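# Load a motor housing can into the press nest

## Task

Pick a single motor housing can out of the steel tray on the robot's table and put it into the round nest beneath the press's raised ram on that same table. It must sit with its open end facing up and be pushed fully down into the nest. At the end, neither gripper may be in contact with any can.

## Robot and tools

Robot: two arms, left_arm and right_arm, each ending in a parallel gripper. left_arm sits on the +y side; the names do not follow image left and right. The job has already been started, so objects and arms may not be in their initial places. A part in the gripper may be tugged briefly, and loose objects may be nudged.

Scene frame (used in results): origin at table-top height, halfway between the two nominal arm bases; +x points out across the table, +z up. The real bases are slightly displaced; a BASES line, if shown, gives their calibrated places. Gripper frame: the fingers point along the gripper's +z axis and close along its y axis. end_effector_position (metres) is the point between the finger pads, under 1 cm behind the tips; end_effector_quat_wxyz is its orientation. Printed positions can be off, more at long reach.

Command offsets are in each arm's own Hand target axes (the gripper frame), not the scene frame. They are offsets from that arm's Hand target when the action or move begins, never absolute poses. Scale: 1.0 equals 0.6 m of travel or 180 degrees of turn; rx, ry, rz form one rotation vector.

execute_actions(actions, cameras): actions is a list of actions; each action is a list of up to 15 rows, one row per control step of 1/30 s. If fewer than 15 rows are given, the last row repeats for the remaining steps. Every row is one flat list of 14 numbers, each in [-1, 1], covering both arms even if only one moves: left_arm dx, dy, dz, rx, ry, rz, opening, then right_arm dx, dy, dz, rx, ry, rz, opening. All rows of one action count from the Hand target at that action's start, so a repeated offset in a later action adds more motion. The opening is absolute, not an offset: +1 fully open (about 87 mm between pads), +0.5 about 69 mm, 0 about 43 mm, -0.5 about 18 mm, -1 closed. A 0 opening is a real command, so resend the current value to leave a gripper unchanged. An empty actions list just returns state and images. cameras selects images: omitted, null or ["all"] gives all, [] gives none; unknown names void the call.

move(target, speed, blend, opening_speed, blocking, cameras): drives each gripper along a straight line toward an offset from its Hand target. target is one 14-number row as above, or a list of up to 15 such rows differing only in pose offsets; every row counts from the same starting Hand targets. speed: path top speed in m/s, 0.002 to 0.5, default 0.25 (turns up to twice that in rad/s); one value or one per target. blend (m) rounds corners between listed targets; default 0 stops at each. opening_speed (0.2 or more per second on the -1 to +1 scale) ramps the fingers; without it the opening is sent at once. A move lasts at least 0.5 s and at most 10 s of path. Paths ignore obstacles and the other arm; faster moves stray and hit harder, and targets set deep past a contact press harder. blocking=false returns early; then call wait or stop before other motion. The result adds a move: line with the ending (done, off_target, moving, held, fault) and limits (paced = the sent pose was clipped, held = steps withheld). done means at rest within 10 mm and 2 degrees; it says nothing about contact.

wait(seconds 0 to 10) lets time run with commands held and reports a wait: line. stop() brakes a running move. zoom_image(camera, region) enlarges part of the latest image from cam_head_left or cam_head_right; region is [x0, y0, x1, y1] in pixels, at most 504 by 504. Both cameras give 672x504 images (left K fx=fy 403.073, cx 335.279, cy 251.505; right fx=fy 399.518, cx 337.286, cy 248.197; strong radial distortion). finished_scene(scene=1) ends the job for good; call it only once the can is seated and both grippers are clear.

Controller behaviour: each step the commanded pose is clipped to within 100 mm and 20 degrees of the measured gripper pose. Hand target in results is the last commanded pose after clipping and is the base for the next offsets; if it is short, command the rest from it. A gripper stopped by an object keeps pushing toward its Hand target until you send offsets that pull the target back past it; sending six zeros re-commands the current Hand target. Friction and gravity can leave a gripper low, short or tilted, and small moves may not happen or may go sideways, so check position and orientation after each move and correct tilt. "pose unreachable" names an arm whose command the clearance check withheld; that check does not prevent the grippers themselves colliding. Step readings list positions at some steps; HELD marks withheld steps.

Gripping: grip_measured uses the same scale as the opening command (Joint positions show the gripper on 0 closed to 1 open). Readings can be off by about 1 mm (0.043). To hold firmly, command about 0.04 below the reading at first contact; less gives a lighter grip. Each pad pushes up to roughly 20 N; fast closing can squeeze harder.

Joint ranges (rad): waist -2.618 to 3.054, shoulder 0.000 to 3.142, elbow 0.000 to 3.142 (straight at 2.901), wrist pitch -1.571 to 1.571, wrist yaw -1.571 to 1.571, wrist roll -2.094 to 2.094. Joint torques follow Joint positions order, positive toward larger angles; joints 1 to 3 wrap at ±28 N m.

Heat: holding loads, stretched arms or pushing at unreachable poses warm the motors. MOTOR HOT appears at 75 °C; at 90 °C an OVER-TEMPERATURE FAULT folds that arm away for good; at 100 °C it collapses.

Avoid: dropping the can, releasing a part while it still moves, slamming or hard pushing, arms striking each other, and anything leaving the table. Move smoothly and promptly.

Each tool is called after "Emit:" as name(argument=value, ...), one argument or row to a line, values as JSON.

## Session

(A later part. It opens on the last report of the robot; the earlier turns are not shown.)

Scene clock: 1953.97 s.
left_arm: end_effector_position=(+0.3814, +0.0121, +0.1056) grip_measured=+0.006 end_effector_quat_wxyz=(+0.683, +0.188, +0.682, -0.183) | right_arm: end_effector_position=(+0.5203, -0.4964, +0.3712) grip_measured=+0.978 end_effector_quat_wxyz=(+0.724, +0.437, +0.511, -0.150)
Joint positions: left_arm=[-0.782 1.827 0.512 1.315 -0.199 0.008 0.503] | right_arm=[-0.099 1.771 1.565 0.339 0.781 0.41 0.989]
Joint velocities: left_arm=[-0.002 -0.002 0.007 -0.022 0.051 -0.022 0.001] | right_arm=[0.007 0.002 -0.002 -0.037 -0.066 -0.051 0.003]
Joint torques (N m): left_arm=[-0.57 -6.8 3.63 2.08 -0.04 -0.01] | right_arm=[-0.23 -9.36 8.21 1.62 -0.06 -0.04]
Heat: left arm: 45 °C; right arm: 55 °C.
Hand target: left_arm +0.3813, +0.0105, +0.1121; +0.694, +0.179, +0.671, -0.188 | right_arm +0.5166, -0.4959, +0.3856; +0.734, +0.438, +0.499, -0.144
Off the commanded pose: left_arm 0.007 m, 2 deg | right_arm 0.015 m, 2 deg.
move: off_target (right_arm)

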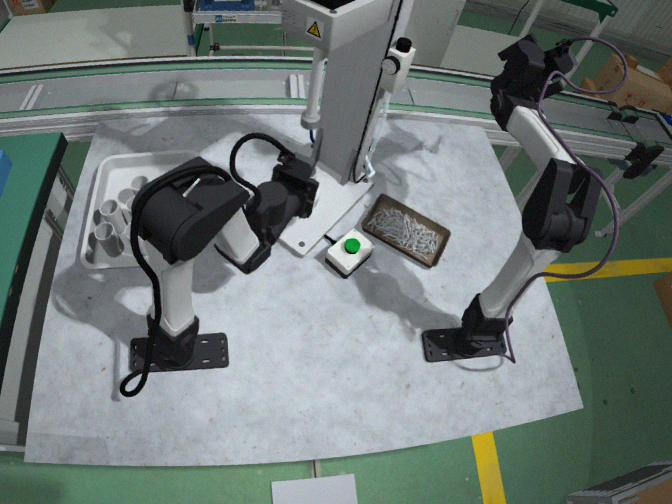

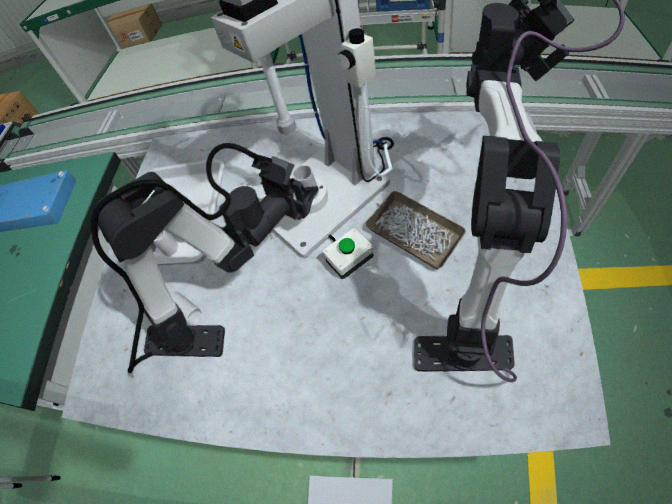

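Emit:
move(
  target=[0.014,0,0,0,0,0,-0.5,0,0,0,0,0,0,1],
  speed=0.03,
  cameras=[],
)

Emit:
move(
  target=[0.01,0,0,0,0,0,-0.5,0,0,0,0,0,0,1],
  speed=0.03,
  cameras=["cam_head_left","cam_head_right"],
)

Emit:
zoom_image(
  camera="cam_head_right",
  region=[270, 140, 340, 210],
)

Scene clock: 1959.07 s.
left_arm: end_effector_position=(+0.3831, +0.0108, +0.1041) grip_measured=+0.006 end_effector_quat_wxyz=(+0.691, +0.183, +0.674, -0.186) | right_arm: end_effector_position=(+0.5203, -0.4964, +0.3712) grip_measured=+0.978 end_effector_quat_wxyz=(+0.724, +0.437, +0.511, -0.150)
Joint positions: left_arm=[-0.782 1.867 0.512 1.379 -0.2 0.008 0.503] | right_arm=[-0.099 1.771 1.565 0.339 0.781 0.41 0.989]
Joint velocities: left_arm=[-0.002 -0.012 0.002 -0.022 0.066 0.037 -0.001] | right_arm=[-0.012 0.012 -0.002 -0.007 -0.051 -0.007 0.008]
Joint torques (N m): left_arm=[-0.4 -6.64 3.11 1.92 0.02 -0.01] | right_arm=[-0.23 -9.35 8.21 1.63 -0.06 -0.04]
Heat: left arm: 44 °C; right arm: 55 °C.
Hand target: left_arm +0.3814, +0.0105, +0.1036; +0.694, +0.179, +0.671, -0.188 | right_arm +0.5166, -0.4959, +0.3856; +0.734, +0.438, +0.499, -0.144
Off the commanded pose: left_arm 0.002 m, 1 deg | right_arm 0.015 m, 2 deg.
move: off_target (right_arm)
No camera images: "cameras" was empty.

Scene clock: 1959.90 s.
left_arm: end_effector_position=(+0.3841, +0.0099, +0.1040) grip_measured=+0.006 end_effector_quat_wxyz=(+0.698, +0.180, +0.667, -0.189) | right_arm: end_effector_position=(+0.5203, -0.4964, +0.3712) grip_measured=+0.978 end_effector_quat_wxyz=(+0.724, +0.437, +0.511, -0.150)
Joint positions: left_arm=[-0.782 1.895 0.512 1.429 -0.2 0.008 0.503] | right_arm=[-0.099 1.771 1.565 0.339 0.781 0.41 0.989]
Joint velocities: left_arm=[0.022 0.012 -0.022 0.007 -0.051 -0.022 -0.006] | right_arm=[0.002 -0.002 0.002 -0.007 0.066 0.007 -0.024]
Joint torques (N m): left_arm=[-0.49 -6.38 2.65 1.74 0.01 -0.02] | right_arm=[-0.23 -9.36 8.21 1.63 -0.06 -0.04]
Heat: left arm: 44 °C; right arm: 55 °C.
Hand target: left_arm +0.3815, +0.0105, +0.0975; +0.694, +0.179, +0.671, -0.188 | right_arm +0.5166, -0.4959, +0.3856; +0.734, +0.438, +0.499, -0.144
Off the commanded pose: left_arm 0.007 m, 1 deg | right_arm 0.015 m, 2 deg.
move: off_target (right_arm)

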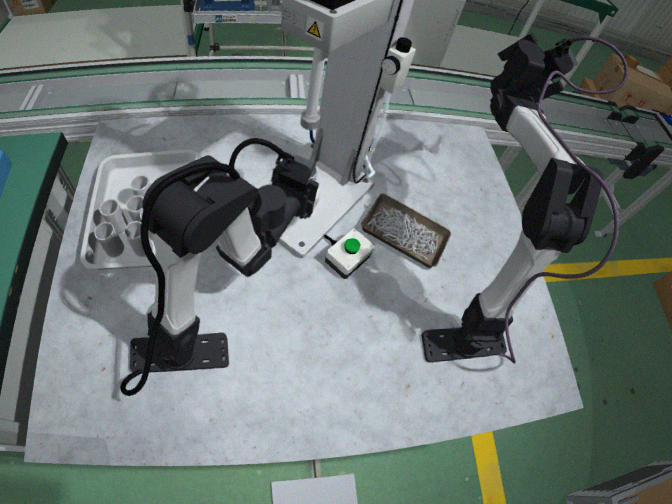

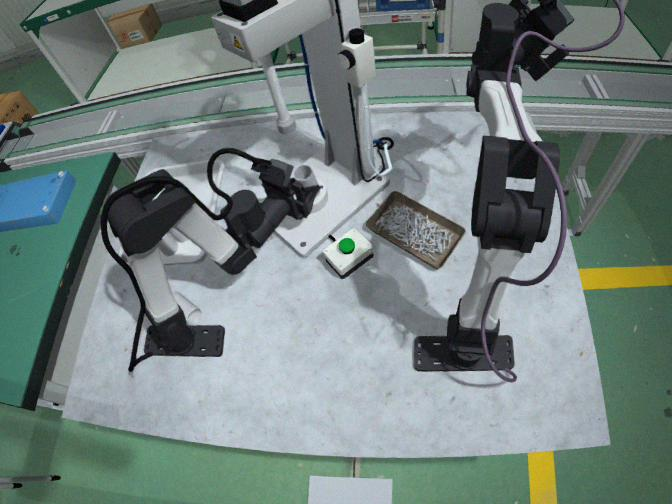

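Scaled by 7.200.

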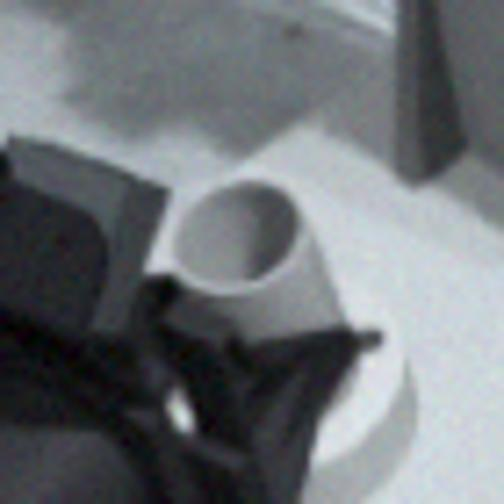

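Emit:
move(
  target=[-0.008,0,0,0,0.026,0,-0.5,0,0,0,0,0,0,1],
  speed=0.03,
  cameras=[],
)

Emit:
move(
  target=[0.01,0,0,0,0,0,-0.5,0,0,0,0,0,0,1],
  speed=0.03,
  cameras=["cam_head_right","cam_head_left"],
)

Emit:
zoom_image(
  camera="cam_head_right",
  region=[270, 140, 340, 210],
)

Scene clock: 1966.67 s.
left_arm: end_effector_position=(+0.3820, +0.0111, +0.1020) grip_measured=+0.006 end_effector_quat_wxyz=(+0.673, +0.187, +0.692, -0.182) | right_arm: end_effector_position=(+0.5203, -0.4964, +0.3712) grip_measured=+0.978 end_effector_quat_wxyz=(+0.724, +0.437, +0.511, -0.150)
Joint positions: left_arm=[-0.782 1.817 0.525 1.264 -0.201 -0.006 0.503] | right_arm=[-0.099 1.771 1.565 0.339 0.781 0.41 0.989]
Joint velocities: left_arm=[0.012 0.012 -0.007 0.037 0.007 -0.022 0.009] | right_arm=[0.002 -0.007 0.007 0.022 0.022 -0.037 0.003]
Joint torques (N m): left_arm=[-0.32 -9.44 4.7 1.16 0 -0.03] | right_arm=[-0.23 -9.36 8.21 1.63 -0.06 -0.04]
Heat: left arm: 43 °C; right arm: 55 °C.
Hand target: left_arm +0.3818, +0.0103, +0.1025; +0.666, +0.186, +0.699, -0.181 | right_arm +0.5166, -0.4959, +0.3856; +0.734, +0.438, +0.499, -0.144
Off the commanded pose: left_arm 0.001 m, 1 deg | right_arm 0.015 m, 2 deg.
move: off_target (right_arm)
No camera images: "cameras" was empty.

Scene clock: 1967.37 s.
left_arm: end_effector_position=(+0.3820, +0.0111, +0.1021) grip_measured=+0.006 end_effector_quat_wxyz=(+0.673, +0.187, +0.692, -0.182) | right_arm: end_effector_position=(+0.5203, -0.4964, +0.3712) grip_measured=+0.978 end_effector_quat_wxyz=(+0.724, +0.437, +0.511, -0.150)
Joint positions: left_arm=[-0.782 1.817 0.525 1.264 -0.201 -0.007 0.503] | right_arm=[-0.099 1.771 1.565 0.339 0.781 0.41 0.989]
Joint velocities: left_arm=[0.002 -0.002 0.002 -0.037 0.037 -0.051 -0.011] | right_arm=[0.002 -0.002 0.002 0.022 0.007 -0.037 0.008]
Joint torques (N m): left_arm=[-0.27 -7.16 4.19 1.48 0.02 -0.09] | right_arm=[-0.23 -9.36 8.21 1.63 -0.06 -0.04]
Heat: left arm: 43 °C; right arm: 55 °C.
Hand target: left_arm +0.3814, +0.0105, +0.0964; +0.666, +0.186, +0.699, -0.181 | right_arm +0.5166, -0.4959, +0.3856; +0.734, +0.438, +0.499, -0.144
Off the commanded pose: left_arm 0.006 m, 1 deg | right_arm 0.015 m, 2 deg.
move: off_target (right_arm)

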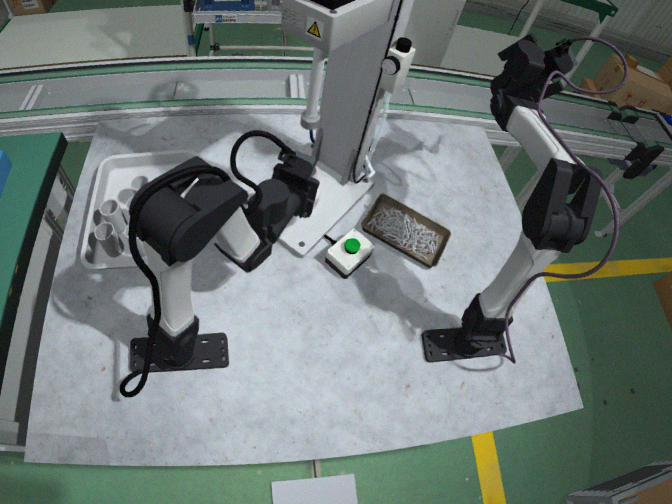

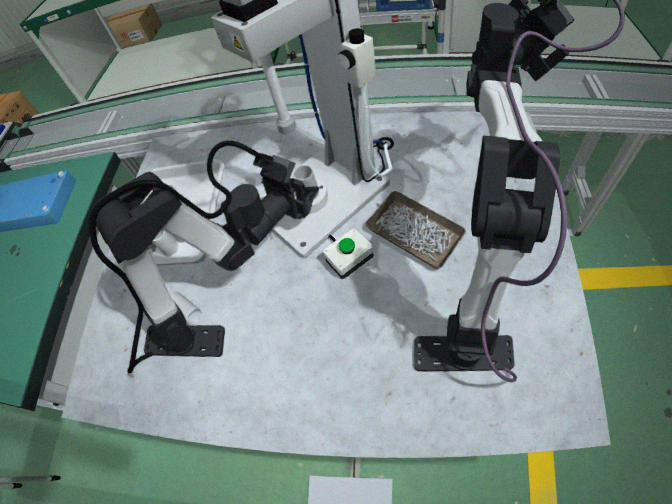

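Scaled by 7.200.

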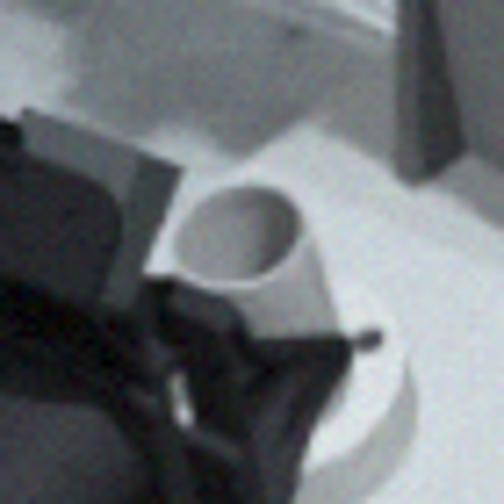

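Emit:
move(
  target=[
    [0,0.012,0,0,0,0,-0.5,0,0,0,0,0,0,1],
    [0,-0.012,0,0,0,0,-0.5,0,0,0,0,0,0,1],
    [0,0,0.01,0,0,0,-0.5,0,0,0,0,0,0,1],
    [0,0,-0.01,0,0,0,-0.5,0,0,0,0,0,0,1],
    [0,0,0,0,0,0,-0.5,0,0,0,0,0,0,1],
  ],
  speed=0.02,
  cameras=["cam_head_right","cam_head_left"],
)

Scene clock: 1973.60 s.
left_arm: end_effector_position=(+0.3815, +0.0110, +0.1022) grip_measured=+0.006 end_effector_quat_wxyz=(+0.675, +0.183, +0.692, -0.180) | right_arm: end_effector_position=(+0.5203, -0.4964, +0.3712) grip_measured=+0.978 end_effector_quat_wxyz=(+0.724, +0.437, +0.511, -0.150)
Joint positions: left_arm=[-0.789 1.819 0.524 1.269 -0.218 -0.008 0.503] | right_arm=[-0.099 1.771 1.565 0.339 0.781 0.41 0.989]
Joint velocities: left_arm=[0.002 -0.002 -0.012 0.007 -0.037 0.022 -0.001] | right_arm=[-0.002 -0.012 -0.012 0.022 0.081 0.051 -0.018]
Joint torques (N m): left_arm=[0.31 -7.2 4.21 1.44 0.17 -0.01] | right_arm=[-0.23 -9.36 8.2 1.63 -0.06 -0.04]
Heat: left arm: 42 °C; right arm: 55 °C.
Hand target: left_arm +0.3814, +0.0104, +0.0966; +0.666, +0.186, +0.699, -0.181 | right_arm +0.5166, -0.4959, +0.3856; +0.734, +0.438, +0.499, -0.144
Off the commanded pose: left_arm 0.006 m, 1 deg | right_arm 0.015 m, 2 deg.
move: off_target (right_arm)

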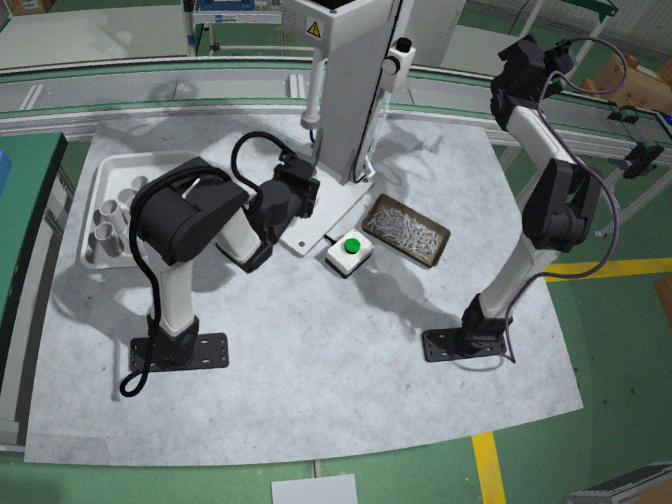

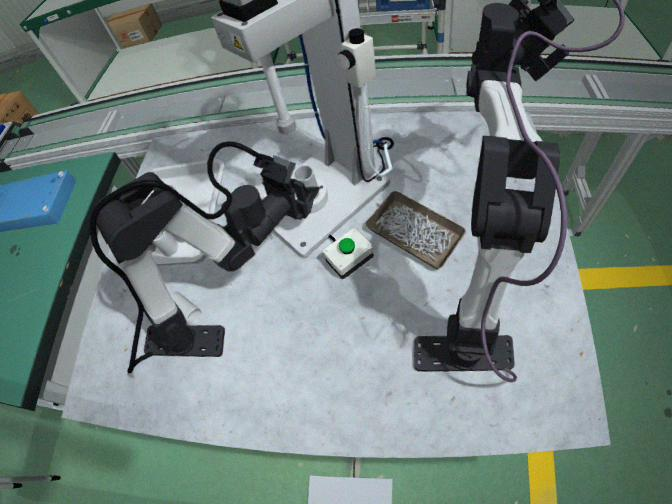

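Emit:
move(
  target=[-0.003,0.02,0,0,0,0,-0.5,0,0,0,0,0,0,1],
  speed=0.03,
  cameras=[],
)

Emit:
move(
  target=[0,-0.04,0,0,0,0,-0.5,0,0,0,0,0,0,1],
  speed=0.03,
  cameras=[],
)

Emit:
move(
  target=[0,0.02,0.02,0,0,0,-0.5,0,0,0,0,0,0,1],
  speed=0.03,
  cameras=[],
)

Emit:
move(
  target=[0,0,-0.04,0,0,0,-0.5,0,0,0,0,0,0,1],
  speed=0.03,
  cameras=[],
)

Scene clock: 1978.70 s.
left_arm: end_effector_position=(+0.3858, +0.0148, +0.1021) grip_measured=+0.006 end_effector_quat_wxyz=(+0.672, +0.189, +0.691, -0.188) | right_arm: end_effector_position=(+0.5203, -0.4964, +0.3712) grip_measured=+0.978 end_effector_quat_wxyz=(+0.724, +0.437, +0.511, -0.150)
Joint positions: left_arm=[-0.756 1.819 0.524 1.269 -0.163 -0.01 0.503] | right_arm=[-0.099 1.771 1.565 0.339 0.781 0.41 0.989]
Joint velocities: left_arm=[0.007 -0.002 -0.012 0.066 0.007 -0.022 -0.006] | right_arm=[-0.007 -0.012 0.002 -0.051 0.007 0.007 -0.013]
Joint torques (N m): left_arm=[1.17 -8.55 3.69 1.34 0.09 0.05] | right_arm=[-0.23 -9.35 8.21 1.63 -0.06 -0.04]
Heat: left arm: 42 °C; right arm: 55 °C.
Hand target: left_arm +0.3876, +0.0210, +0.0986; +0.667, +0.187, +0.699, -0.180 | right_arm +0.5166, -0.4959, +0.3856; +0.734, +0.438, +0.499, -0.144
Off the commanded pose: left_arm 0.007 m, 1 deg | right_arm 0.015 m, 2 deg.
move: off_target (right_arm)
No camera images: "cameras" was empty.

Scene clock: 1979.87 s.
left_arm: end_effector_position=(+0.3770, +0.0064, +0.1022) grip_measured=+0.006 end_effector_quat_wxyz=(+0.675, +0.180, +0.693, -0.178) | right_arm: end_effector_position=(+0.5203, -0.4964, +0.3712) grip_measured=+0.978 end_effector_quat_wxyz=(+0.724, +0.437, +0.511, -0.150)
Joint positions: left_arm=[-0.816 1.819 0.524 1.269 -0.25 -0.01 0.503] | right_arm=[-0.099 1.771 1.565 0.339 0.781 0.41 0.989]
Joint velocities: left_arm=[-0.007 0.007 0.002 0.037 -0.007 0.022 -0.011] | right_arm=[-0.002 0.002 -0.002 -0.007 -0.037 0.022 0.008]
Joint torques (N m): left_arm=[-0.98 -7.24 5.3 1.27 0.12 -0.05] | right_arm=[-0.23 -9.36 8.21 1.63 -0.06 -0.04]
Heat: left arm: 41 °C; right arm: 55 °C.
Hand target: left_arm +0.3755, -0.0002, +0.0982; +0.666, +0.186, +0.699, -0.182 | right_arm +0.5166, -0.4959, +0.3856; +0.734, +0.438, +0.499, -0.144
Off the commanded pose: left_arm 0.007 m, 1 deg | right_arm 0.015 m, 2 deg.
move: off_target (right_arm)
No camera images: "cameras" was empty.

Scene clock: 1980.80 s.
left_arm: end_effector_position=(+0.3869, +0.0057, +0.1026) grip_measured=+0.006 end_effector_quat_wxyz=(+0.673, +0.185, +0.693, -0.183) | right_arm: end_effector_position=(+0.5203, -0.4964, +0.3712) grip_measured=+0.978 end_effector_quat_wxyz=(+0.724, +0.437, +0.511, -0.150)
Joint positions: left_arm=[-0.786 1.832 0.556 1.247 -0.206 -0.01 0.503] | right_arm=[-0.099 1.771 1.565 0.339 0.781 0.41 0.989]
Joint velocities: left_arm=[-0.007 -0.002 0.002 0.037 -0.081 0.066 -0.006] | right_arm=[-0.007 0.002 -0.012 -0.066 0.022 -0.051 0.008]
Joint torques (N m): left_arm=[0.88 -6.09 5.63 1.43 0.19 0.03] | right_arm=[-0.23 -9.35 8.21 1.63 -0.06 -0.04]
Heat: left arm: 41 °C; right arm: 55 °C.
Hand target: left_arm +0.3919, +0.0046, +0.0974; +0.666, +0.186, +0.699, -0.181 | right_arm +0.5166, -0.4959, +0.3856; +0.734, +0.438, +0.499, -0.144
Off the commanded pose: left_arm 0.007 m, 1 deg | right_arm 0.015 m, 2 deg.
move: off_target (right_arm)
No camera images: "cameras" was empty.

Scene clock: 1981.90 s.
left_arm: end_effector_position=(+0.3762, +0.0137, +0.1017) grip_measured=+0.006 end_effector_quat_wxyz=(+0.672, +0.186, +0.693, -0.184) | right_arm: end_effector_position=(+0.5203, -0.4964, +0.3712) grip_measured=+0.978 end_effector_quat_wxyz=(+0.724, +0.437, +0.511, -0.150)
Joint positions: left_arm=[-0.788 1.799 0.5 1.269 -0.206 -0.01 0.503] | right_arm=[-0.099 1.771 1.565 0.339 0.781 0.41 0.989]
Joint velocities: left_arm=[-0.002 -0.002 0.007 -0.037 -0.022 -0.022 0.009] | right_arm=[-0.007 -0.012 -0.012 0.022 -0.007 0.051 -0.008]
Joint torques (N m): left_arm=[-0.51 -9.33 2.51 1.43 -0.01 -0.03] | right_arm=[-0.23 -9.35 8.21 1.63 -0.06 -0.04]
Heat: left arm: 41 °C; right arm: 55 °C.
Hand target: left_arm +0.3711, +0.0163, +0.0992; +0.666, +0.186, +0.699, -0.181 | right_arm +0.5166, -0.4959, +0.3856; +0.734, +0.438, +0.499, -0.144
Off the commanded pose: left_arm 0.007 m, 1 deg | right_arm 0.015 m, 2 deg.
move: off_target (right_arm)
No camera images: "cameras" was empty.

Emit:
move(
  target=[0,0.035,0,0,0,0,-0.5,0,0,0,0,0,0,1],
  speed=0.03,
  cameras=["cam_head_right","cam_head_left"],
)

Emit:
zoom_image(
  camera="cam_head_right",
  region=[270, 140, 340, 210],
)

Scene clock: 1990.33 s.
left_arm: end_effector_position=(+0.3820, +0.0267, +0.1017) grip_measured=+0.006 end_effector_quat_wxyz=(+0.670, +0.190, +0.692, -0.188) | right_arm: end_effector_position=(+0.5203, -0.4964, +0.3712) grip_measured=+0.978 end_effector_quat_wxyz=(+0.724, +0.437, +0.511, -0.150)
Joint positions: left_arm=[-0.731 1.786 0.483 1.273 -0.137 -0.01 0.503] | right_arm=[-0.099 1.771 1.565 0.339 0.781 0.41 0.989]
Joint velocities: left_arm=[-0.002 0.007 -0.017 -0.022 -0.081 0.066 0.004] | right_arm=[0.002 -0.002 -0.012 -0.007 -0.007 -0.007 -0.003]
Joint torques (N m): left_arm=[1.17 -9.1 2.73 1.46 0.05 0.08] | right_arm=[-0.23 -9.36 8.21 1.63 -0.06 -0.04]
Heat: left arm: 41 °C; right arm: 55 °C.
Hand target: left_arm +0.3817, +0.0348, +0.0995; +0.667, +0.187, +0.699, -0.180 | right_arm +0.5166, -0.4959, +0.3856; +0.734, +0.438, +0.499, -0.144
Off the commanded pose: left_arm 0.008 m, 1 deg | right_arm 0.015 m, 2 deg.
move: off_target (right_arm)

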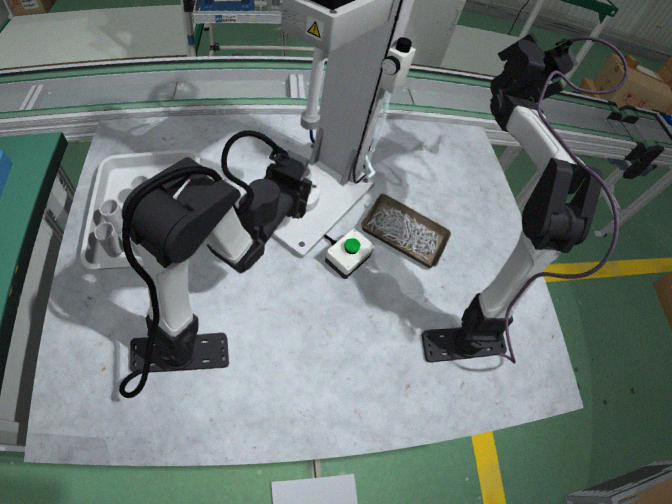

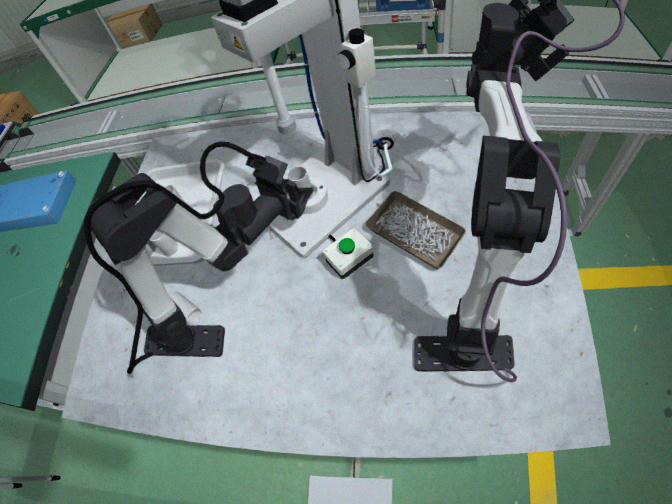

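Scaled by 7.200.

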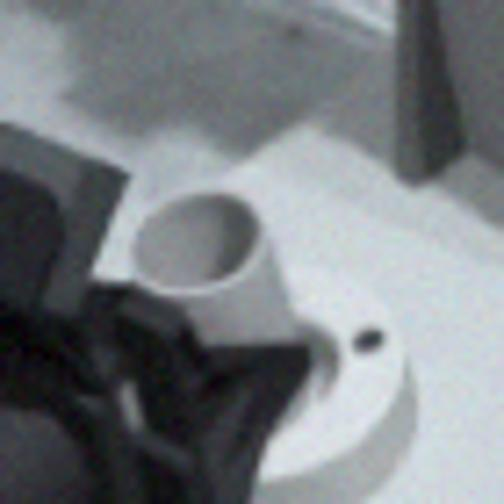

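Emit:
move(
  target=[0.004,-0.0165,0.035,0,0,0,-0.5,0,0,0,0,0,0,1],
  speed=0.03,
  cameras=["cam_head_right","cam_head_left"],
)

Emit:
zoom_image(
  camera="cam_head_right",
  region=[270, 140, 340, 210],
)

Scene clock: 2002.83 s.
left_arm: end_effector_position=(+0.3920, +0.0191, +0.0956) grip_measured=+0.006 end_effector_quat_wxyz=(+0.666, +0.189, +0.698, -0.183) | right_arm: end_effector_position=(+0.5203, -0.4964, +0.3712) grip_measured=+0.978 end_effector_quat_wxyz=(+0.724, +0.437, +0.511, -0.150)
Joint positions: left_arm=[-0.735 1.834 0.536 1.252 -0.15 -0.01 0.503] | right_arm=[-0.099 1.771 1.565 0.339 0.781 0.41 0.989]
Joint velocities: left_arm=[0.007 0.007 0.022 -0.081 -0.022 -0.022 0.006] | right_arm=[-0.002 -0.002 0.007 -0.095 -0.022 -0.051 -0.003]
Joint torques (N m): left_arm=[-0.51 -6.56 5.3 1.6 -0.04 0.02] | right_arm=[-0.23 -9.36 8.21 1.63 -0.06 -0.04]
Heat: left arm: 41 °C; right arm: 55 °C.
Hand target: left_arm +0.3948, +0.0159, +0.0955; +0.667, +0.187, +0.699, -0.180 | right_arm +0.5166, -0.4959, +0.3856; +0.734, +0.438, +0.499, -0.144
Off the commanded pose: left_arm 0.004 m, 0 deg | right_arm 0.015 m, 2 deg.
move: off_target (right_arm)

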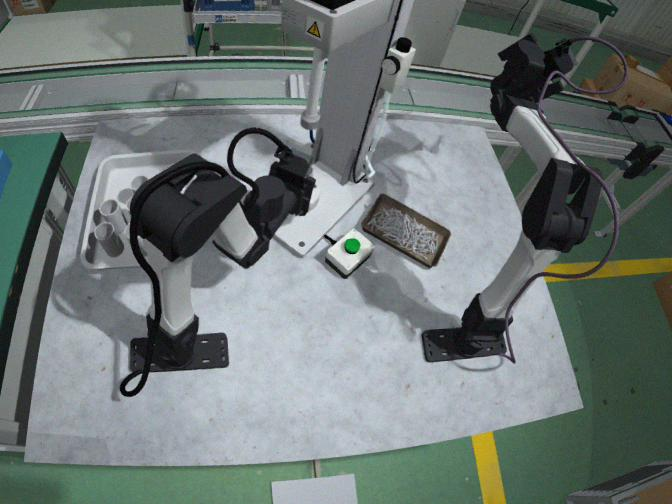

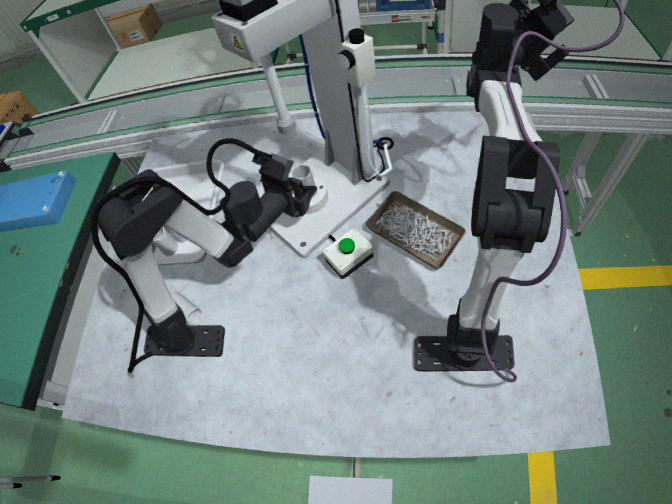

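Scaled by 7.200.

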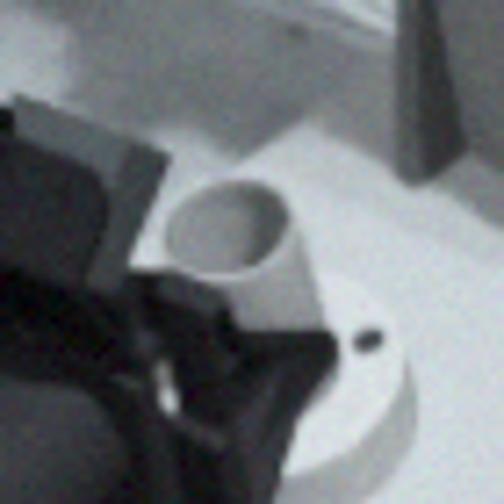

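Emit:
move(
  target=[0.012,0.002,-0.002,0,0,0,-0.5,0,0,0,0,0,0,1],
  speed=0.03,
  cameras=[],
)

Emit:
move(
  target=[0.012,0,0,0,0,0,-0.5,0,0,0,0,0,0,1],
  speed=0.03,
  cameras=["cam_head_right","cam_head_left"],
)

Emit:
zoom_image(
  camera="cam_head_right",
  region=[270, 140, 340, 210],
)

Scene clock: 2006.87 s.
left_arm: end_effector_position=(+0.3923, +0.0189, +0.0881) grip_measured=+0.006 end_effector_quat_wxyz=(+0.663, +0.190, +0.701, -0.182) | right_arm: end_effector_position=(+0.5203, -0.4964, +0.3712) grip_measured=+0.978 end_effector_quat_wxyz=(+0.724, +0.437, +0.511, -0.150)
Joint positions: left_arm=[-0.735 1.862 0.536 1.271 -0.15 -0.01 0.503] | right_arm=[-0.099 1.771 1.565 0.339 0.781 0.41 0.989]
Joint velocities: left_arm=[0.002 0.027 -0.002 0.022 -0.022 0.037 -0.006] | right_arm=[-0.007 -0.007 -0.017 -0.007 -0.007 -0.066 0.003]
Joint torques (N m): left_arm=[-0.16 -6.54 4.22 1.8 -0.02 0.04] | right_arm=[-0.23 -9.35 8.21 1.63 -0.06 -0.04]
Heat: left arm: 41 °C; right arm: 55 °C.
Hand target: left_arm +0.3940, +0.0179, +0.0881; +0.666, +0.187, +0.699, -0.180 | right_arm +0.5166, -0.4959, +0.3856; +0.734, +0.438, +0.499, -0.144
Off the commanded pose: left_arm 0.002 m, 1 deg | right_arm 0.015 m, 2 deg.
move: off_target (right_arm)
No camera images: "cameras" was empty.

Scene clock: 2007.73 s.
left_arm: end_effector_position=(+0.3934, +0.0191, +0.0850) grip_measured=+0.006 end_effector_quat_wxyz=(+0.667, +0.187, +0.698, -0.181) | right_arm: end_effector_position=(+0.5203, -0.4964, +0.3712) grip_measured=+0.978 end_effector_quat_wxyz=(+0.724, +0.437, +0.511, -0.150)
Joint positions: left_arm=[-0.735 1.89 0.534 1.312 -0.154 -0.01 0.503] | right_arm=[-0.099 1.771 1.565 0.339 0.781 0.41 0.989]
Joint velocities: left_arm=[-0.002 0.012 -0.002 -0.022 -0.095 0.022 -0.004] | right_arm=[0.007 0.002 0.002 0.022 -0.037 -0.022 0.003]
Joint torques (N m): left_arm=[-0.25 -5.98 3.78 1.75 0.02 0.07] | right_arm=[-0.23 -9.36 8.21 1.63 -0.06 -0.04]
Heat: left arm: 41 °C; right arm: 55 °C.
Hand target: left_arm +0.3936, +0.0181, +0.0810; +0.667, +0.187, +0.699, -0.180 | right_arm +0.5166, -0.4959, +0.3856; +0.734, +0.438, +0.499, -0.144
Off the commanded pose: left_arm 0.004 m, 0 deg | right_arm 0.015 m, 2 deg.
move: off_target (right_arm)

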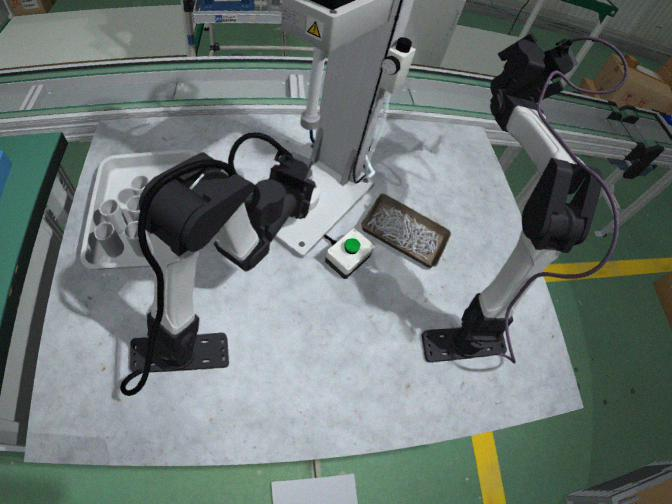

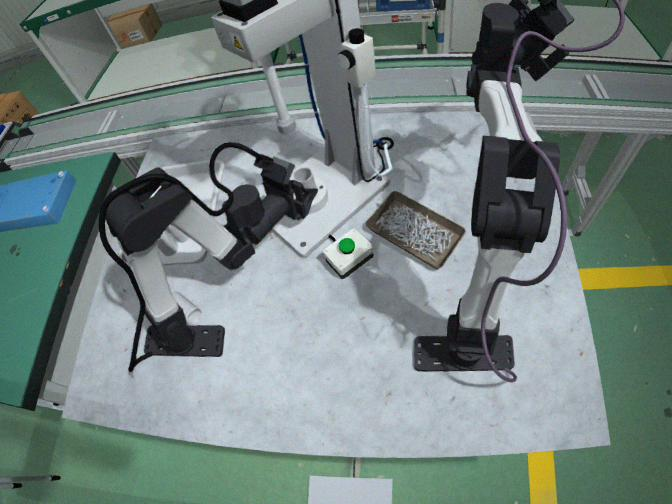

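Scaled by 7.200.

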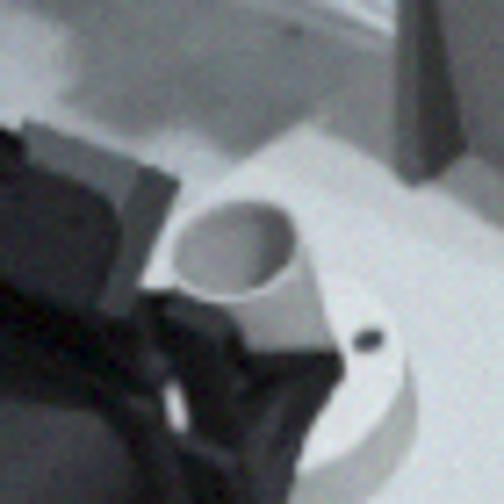

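Emit:
move(
  target=[0.008,0,0,0,0.01,0,-0.5,0,0,0,0,0,0,1],
  speed=0.03,
  cameras=[],
)

Emit:
move(
  target=[0,0.01,0,0,0,0,-0.5,0,0,0,0,0,0,1],
  speed=0.03,
  cameras=[],
)

Emit:
move(
  target=[0,-0.02,0,0,0,0,-0.5,0,0,0,0,0,0,1],
  speed=0.03,
  cameras=["cam_head_right"],
)

Emit:
zoom_image(
  camera="cam_head_right",
  region=[270, 140, 340, 210],
)

Scene clock: 2012.57 s.
left_arm: end_effector_position=(+0.3933, +0.0192, +0.0846) grip_measured=+0.006 end_effector_quat_wxyz=(+0.667, +0.187, +0.698, -0.181) | right_arm: end_effector_position=(+0.5203, -0.4964, +0.3712) grip_measured=+0.978 end_effector_quat_wxyz=(+0.724, +0.437, +0.511, -0.150)
Joint positions: left_arm=[-0.735 1.89 0.534 1.311 -0.155 -0.01 0.503] | right_arm=[-0.099 1.771 1.565 0.339 0.781 0.41 0.989]
Joint velocities: left_arm=[0.022 -0.002 -0.012 -0.037 -0.051 -0.022 -0.004] | right_arm=[-0.012 0.022 0.012 -0.037 0.081 -0.037 0.003]
Joint torques (N m): left_arm=[-0.29 -7.12 4.42 1.28 0.05 0] | right_arm=[-0.21 -9.36 8.21 1.63 -0.06 -0.04]
Heat: left arm: 41 °C; right arm: 55 °C.
Hand target: left_arm +0.3935, +0.0183, +0.0763; +0.656, +0.189, +0.709, -0.177 | right_arm +0.5166, -0.4959, +0.3856; +0.734, +0.438, +0.499, -0.144
Off the commanded pose: left_arm 0.008 m, 2 deg | right_arm 0.015 m, 2 deg.
move: off_target (right_arm)
No camera images: "cameras" was empty.

Scene clock: 2013.33 s.
left_arm: end_effector_position=(+0.3939, +0.0196, +0.0846) grip_measured=+0.006 end_effector_quat_wxyz=(+0.666, +0.188, +0.698, -0.183) | right_arm: end_effector_position=(+0.5203, -0.4964, +0.3712) grip_measured=+0.978 end_effector_quat_wxyz=(+0.724, +0.437, +0.511, -0.150)
Joint positions: left_arm=[-0.73 1.89 0.534 1.311 -0.145 -0.01 0.503] | right_arm=[-0.099 1.771 1.565 0.339 0.781 0.41 0.989]
Joint velocities: left_arm=[0.002 -0.017 0.007 -0.051 0.007 -0.007 -0.001] | right_arm=[-0.022 0.002 0.002 0.051 -0.037 -0.007 0.008]
Joint torques (N m): left_arm=[1.24 -7.47 4.04 1.34 0.16 0.02] | right_arm=[-0.23 -9.35 8.21 1.63 -0.06 -0.04]
Heat: left arm: 41 °C; right arm: 55 °C.
Hand target: left_arm +0.3965, +0.0235, +0.0764; +0.656, +0.190, +0.709, -0.177 | right_arm +0.5166, -0.4959, +0.3856; +0.734, +0.438, +0.499, -0.144
Off the commanded pose: left_arm 0.010 m, 2 deg | right_arm 0.015 m, 2 deg.
move: off_target (right_arm)
No camera images: "cameras" was empty.

Scene clock: 2014.20 s.
left_arm: end_effector_position=(+0.3912, +0.0169, +0.0844) grip_measured=+0.006 end_effector_quat_wxyz=(+0.667, +0.185, +0.699, -0.179) | right_arm: end_effector_position=(+0.5203, -0.4964, +0.3712) grip_measured=+0.978 end_effector_quat_wxyz=(+0.724, +0.437, +0.511, -0.150)
Joint positions: left_arm=[-0.749 1.89 0.534 1.31 -0.176 -0.011 0.503] | right_arm=[-0.099 1.771 1.565 0.339 0.781 0.41 0.989]
Joint velocities: left_arm=[-0.017 -0.012 0.002 -0.022 -0.125 -0.007 0.004] | right_arm=[-0.007 -0.002 -0.007 0.095 0.066 0.081 0.008]
Joint torques (N m): left_arm=[-0.76 -6.95 4.85 1.29 0.08 -0.04] | right_arm=[-0.23 -9.36 8.21 1.63 -0.06 -0.04]
Heat: left arm: 41 °C; right arm: 55 °C.
Hand target: left_arm +0.3905, +0.0129, +0.0762; +0.655, +0.189, +0.709, -0.178 | right_arm +0.5166, -0.4959, +0.3856; +0.734, +0.438, +0.499, -0.144
Off the commanded pose: left_arm 0.009 m, 2 deg | right_arm 0.015 m, 2 deg.
move: off_target (right_arm)
Images, in order (width x height): cam_head_right 672x504.

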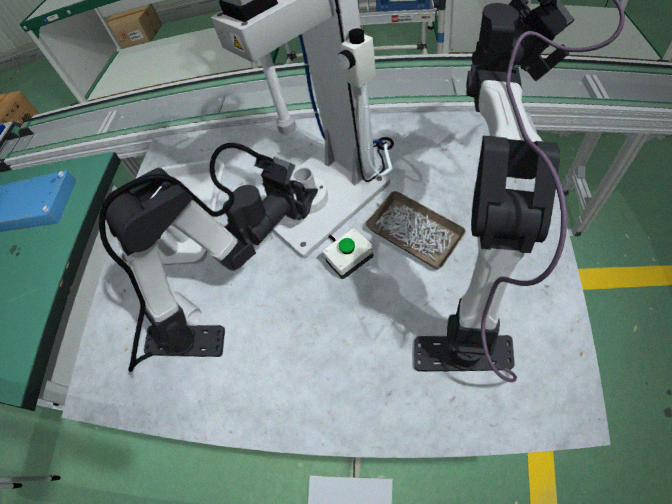

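Scaled by 7.200.

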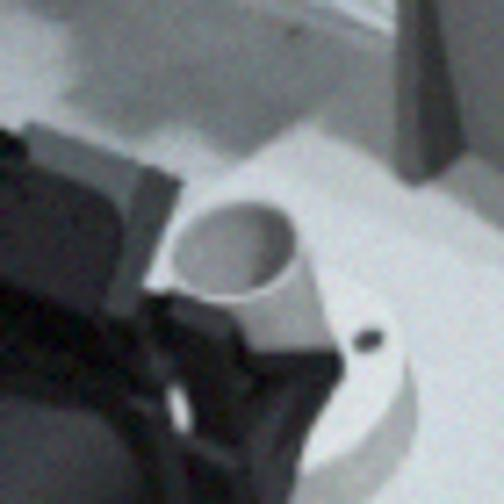

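Emit:
move(
  target=[-0.012,0.006,0.004,0,0,0,-0.5,0,0,0,0,0,0,1],
  speed=0.03,
  cameras=[],
)

Emit:
move(
  target=[0,0,0,0,0,0,0.35,0,0,0,0,0,0,1],
  opening_speed=0.4,
  cameras=["cam_head_right","cam_head_left"],
)

Emit:
zoom_image(
  camera="cam_head_right",
  region=[270, 140, 340, 210],
)

Scene clock: 2019.20 s.
left_arm: end_effector_position=(+0.3914, +0.0169, +0.0839) grip_measured=+0.006 end_effector_quat_wxyz=(+0.665, +0.186, +0.701, -0.178) | right_arm: end_effector_position=(+0.5203, -0.4964, +0.3712) grip_measured=+0.978 end_effector_quat_wxyz=(+0.724, +0.437, +0.511, -0.150)
Joint positions: left_arm=[-0.749 1.886 0.537 1.296 -0.176 -0.012 0.503] | right_arm=[-0.099 1.771 1.565 0.339 0.781 0.41 0.989]
Joint velocities: left_arm=[0.012 0.007 -0.002 0.095 0.022 -0.037 0.001] | right_arm=[-0.022 -0.007 0.002 0.022 -0.007 -0.051 -0.008]
Joint torques (N m): left_arm=[0.46 -9.18 5.53 1.07 0.17 -0.02] | right_arm=[-0.23 -9.35 8.21 1.63 -0.06 -0.04]
Heat: left arm: 40 °C; right arm: 55 °C.
Hand target: left_arm +0.3949, +0.0146, +0.0831; +0.655, +0.189, +0.709, -0.177 | right_arm +0.5166, -0.4959, +0.3856; +0.734, +0.438, +0.499, -0.144
Off the commanded pose: left_arm 0.004 m, 1 deg | right_arm 0.015 m, 2 deg.
move: off_target (right_arm)
No camera images: "cameras" was empty.

Scene clock: 2021.53 s.
left_arm: end_effector_position=(+0.3940, +0.0161, +0.0845) grip_measured=+0.350 end_effector_quat_wxyz=(+0.664, +0.185, +0.703, -0.176) | right_arm: end_effector_position=(+0.5203, -0.4964, +0.3712) grip_measured=+0.978 end_effector_quat_wxyz=(+0.724, +0.437, +0.511, -0.150)
Joint positions: left_arm=[-0.747 1.886 0.549 1.28 -0.176 -0.012 0.675] | right_arm=[-0.099 1.771 1.565 0.339 0.781 0.41 0.989]
Joint velocities: left_arm=[0.012 -0.017 0.007 0.022 -0.125 -0.066 -0.007] | right_arm=[-0.022 -0.012 -0.017 0.051 -0.051 -0.081 0.003]
Joint torques (N m): left_arm=[0.24 -9.02 4.79 1.2 0.2 0] | right_arm=[-0.23 -9.36 8.21 1.63 -0.06 -0.04]
Heat: left arm: 40 °C; right arm: 55 °C.
Hand target: left_arm +0.3949, +0.0145, +0.0831; +0.655, +0.189, +0.709, -0.177 | right_arm +0.5166, -0.4959, +0.3856; +0.734, +0.438, +0.499, -0.144
Off the commanded pose: left_arm 0.002 m, 1 deg | right_arm 0.015 m, 2 deg.
move: off_target (right_arm)

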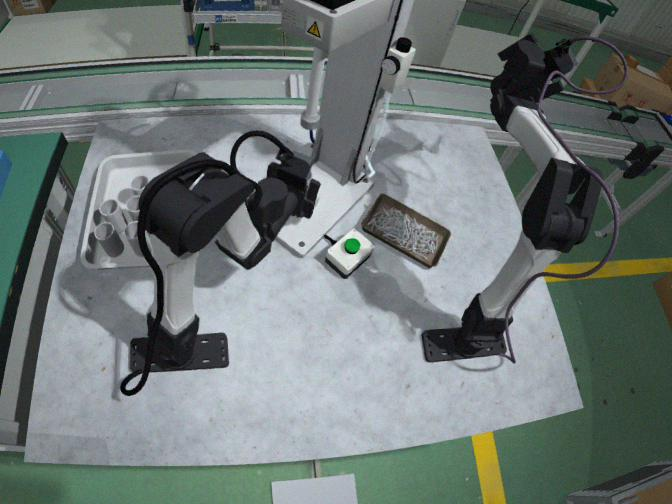

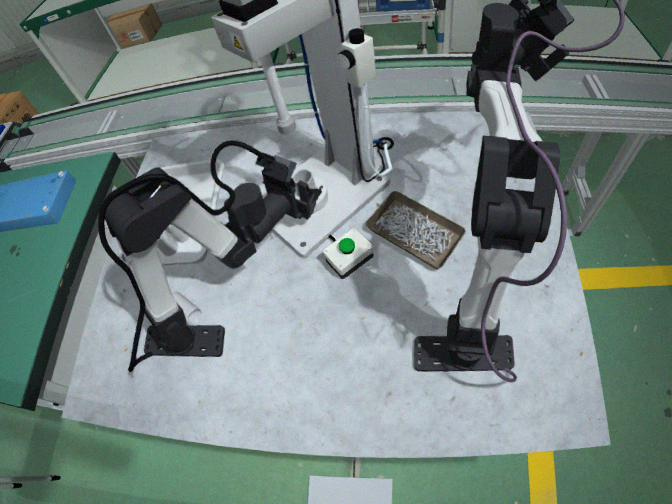

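Scaled by 7.200.

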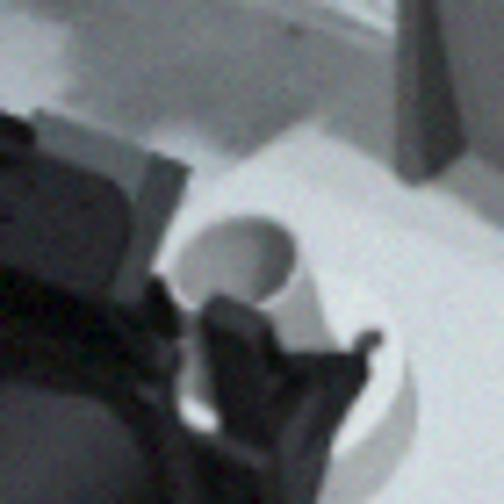

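Emit:
move(
  target=[-0.005,0.004,0,0,0,0,0.75,0,0,0,0,0,0,1],
  opening_speed=0.6,
  speed=0.03,
  cameras=["cam_head_left"],
)

Emit:
zoom_image(
  camera="cam_head_left",
  region=[270, 140, 340, 210],
)

Emit:
move(
  target=[0,0,-0.07,0,0,0,0.75,0,0,0,0,0,0,1],
  speed=0.08,
  cameras=["cam_head_right"],
)

Emit:
zoom_image(
  camera="cam_head_right",
  region=[270, 140, 340, 210],
)

Scene clock: 2026.27 s.
left_arm: end_effector_position=(+0.3960, +0.0195, +0.0845) grip_measured=+0.749 end_effector_quat_wxyz=(+0.663, +0.183, +0.705, -0.173) | right_arm: end_effector_position=(+0.5203, -0.4964, +0.3712) grip_measured=+0.978 end_effector_quat_wxyz=(+0.724, +0.437, +0.511, -0.150)
Joint positions: left_arm=[-0.739 1.88 0.549 1.269 -0.176 -0.012 0.875] | right_arm=[-0.099 1.771 1.565 0.339 0.781 0.41 0.989]
Joint velocities: left_arm=[-0.007 0.012 0.007 -0.051 0.022 -0.037 0.009] | right_arm=[-0.007 0.007 0.002 -0.007 -0.037 0.066 0.003]
Joint torques (N m): left_arm=[0.27 -9.94 4.9 1.16 0.28 -0.01] | right_arm=[-0.23 -9.35 8.21 1.63 -0.06 -0.04]
Heat: left arm: 40 °C; right arm: 55 °C.
Hand target: left_arm +0.3963, +0.0165, +0.0861; +0.655, +0.189, +0.709, -0.177 | right_arm +0.5166, -0.4959, +0.3856; +0.734, +0.438, +0.499, -0.144
Off the commanded pose: left_arm 0.003 m, 1 deg | right_arm 0.015 m, 2 deg.
move: off_target (right_arm)
Images, in order (width x height): cam_head_left 672x504.

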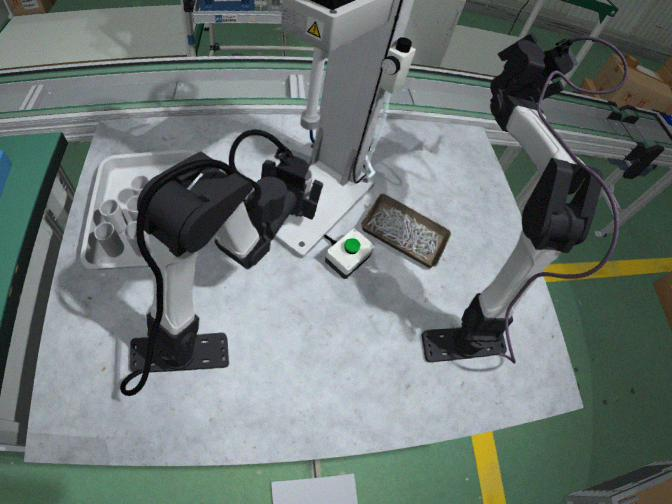

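Scaled by 7.200.

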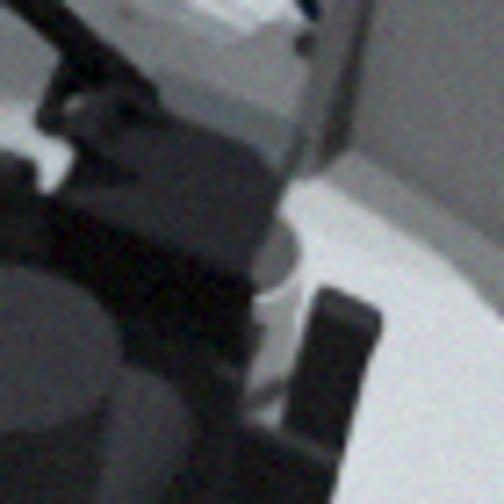

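Scene clock: 2027.27 s.
left_arm: end_effector_position=(+0.3625, +0.0367, +0.0844) grip_measured=+0.750 end_effector_quat_wxyz=(+0.652, +0.194, +0.712, -0.175) | right_arm: end_effector_position=(+0.5203, -0.4964, +0.3712) grip_measured=+0.978 end_effector_quat_wxyz=(+0.724, +0.437, +0.511, -0.150)
Joint positions: left_arm=[-0.757 1.752 0.408 1.254 -0.175 -0.012 0.875] | right_arm=[-0.099 1.771 1.565 0.339 0.781 0.41 0.989]
Joint velocities: left_arm=[-0.012 -0.012 -0.007 0.007 0.037 -0.022 -0.005] | right_arm=[-0.002 -0.002 0.002 -0.066 -0.051 -0.051 -0.029]
Joint torques (N m): left_arm=[-0.5 -9.44 3.12 1.58 -0.01 -0.04] | right_arm=[-0.23 -9.36 8.21 1.63 -0.06 -0.04]
Heat: left arm: 40 °C; right arm: 55 °C.
Hand target: left_arm +0.3599, +0.0369, +0.0905; +0.655, +0.189, +0.709, -0.178 | right_arm +0.5166, -0.4959, +0.3856; +0.734, +0.438, +0.499, -0.144
Off the commanded pose: left_arm 0.006 m, 1 deg | right_arm 0.015 m, 2 deg.
move: off_target (right_arm)
Images, in order (width x height): cam_head_right 672x504.

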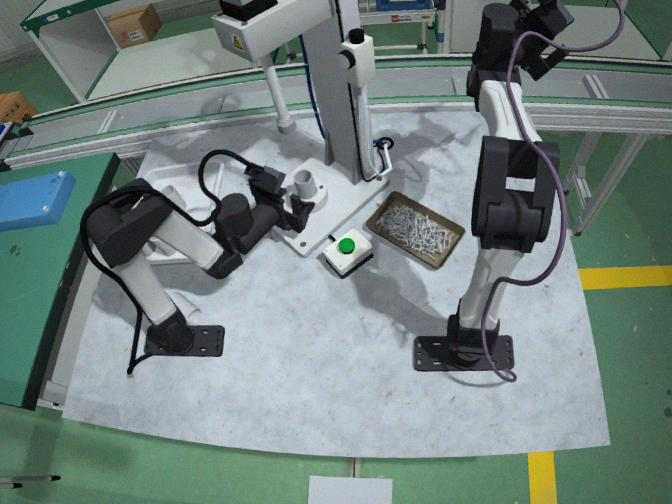

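Scaled by 7.200.

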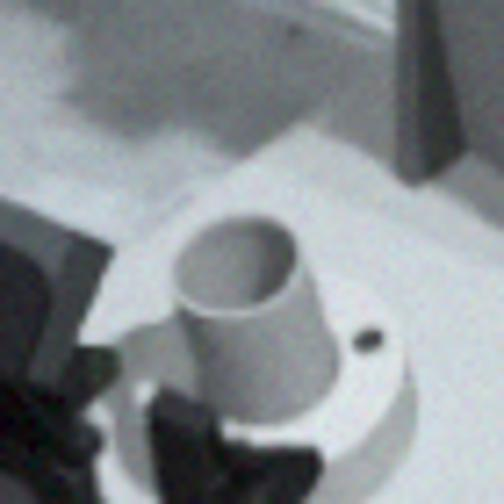

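Seated in the nest. Back off further, and keep clear.

Emit:
move(
  target=[-0.01,0,-0.1,0,0,0,0.75,0,0,0,0,0,0,1],
  speed=0.12,
)

Emit:
zoom_image(
  camera="cam_head_right",
  region=[260, 140, 350, 230],
)

Emit:
zoom_image(
  camera="cam_head_left",
  region=[260, 140, 350, 230],
)

Scene clock: 2030.70 s.
left_arm: end_effector_position=(+0.3106, +0.0651, +0.1011) grip_measured=+0.750 end_effector_quat_wxyz=(+0.654, +0.193, +0.709, -0.176) | right_arm: end_effector_position=(+0.5203, -0.4964, +0.3712) grip_measured=+0.978 end_effector_quat_wxyz=(+0.724, +0.437, +0.511, -0.150)
Joint positions: left_arm=[-0.817 1.445 0.205 1.157 -0.234 -0.016 0.875] | right_arm=[-0.099 1.771 1.565 0.339 0.781 0.41 0.989]
Joint velocities: left_arm=[-0.017 -0.002 -0.012 -0.051 -0.022 -0.066 0.002] | right_arm=[-0.007 -0.007 0.007 0.081 -0.007 -0.051 -0.018]
Joint torques (N m): left_arm=[-0.55 -6.16 3.7 1.53 0 -0.08] | right_arm=[-0.23 -9.36 8.21 1.63 -0.06 -0.04]
Heat: left arm: 40 °C; right arm: 55 °C.
Hand target: left_arm +0.3083, +0.0658, +0.1030; +0.655, +0.188, +0.710, -0.179 | right_arm +0.5166, -0.4959, +0.3856; +0.734, +0.438, +0.499, -0.144
Off the commanded pose: left_arm 0.003 m, 1 deg | right_arm 0.015 m, 2 deg.
move: off_target (right_arm)

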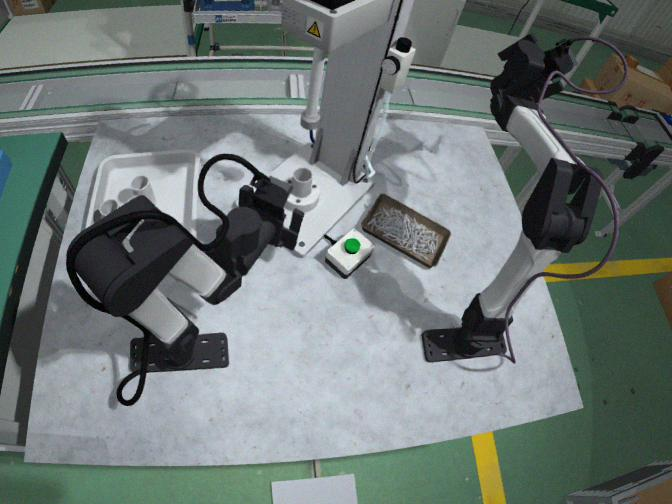

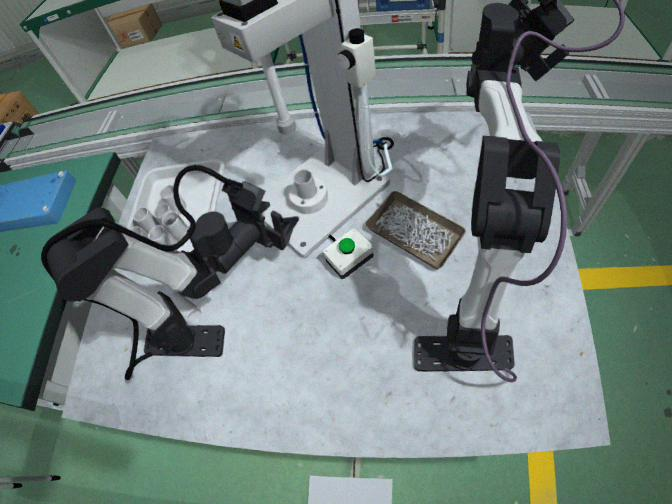

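Scaled by 5.600.

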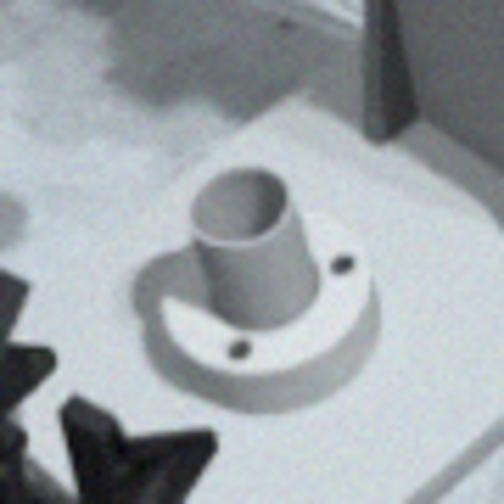

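Scaled by 5.600.

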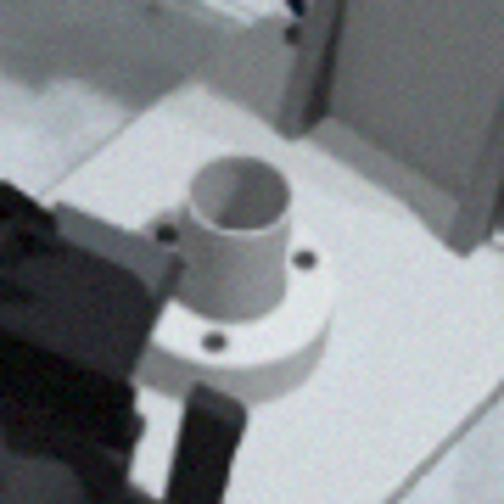

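Emit:
finished_scene(
  scene=1,
)

The scene is finished: the task was done.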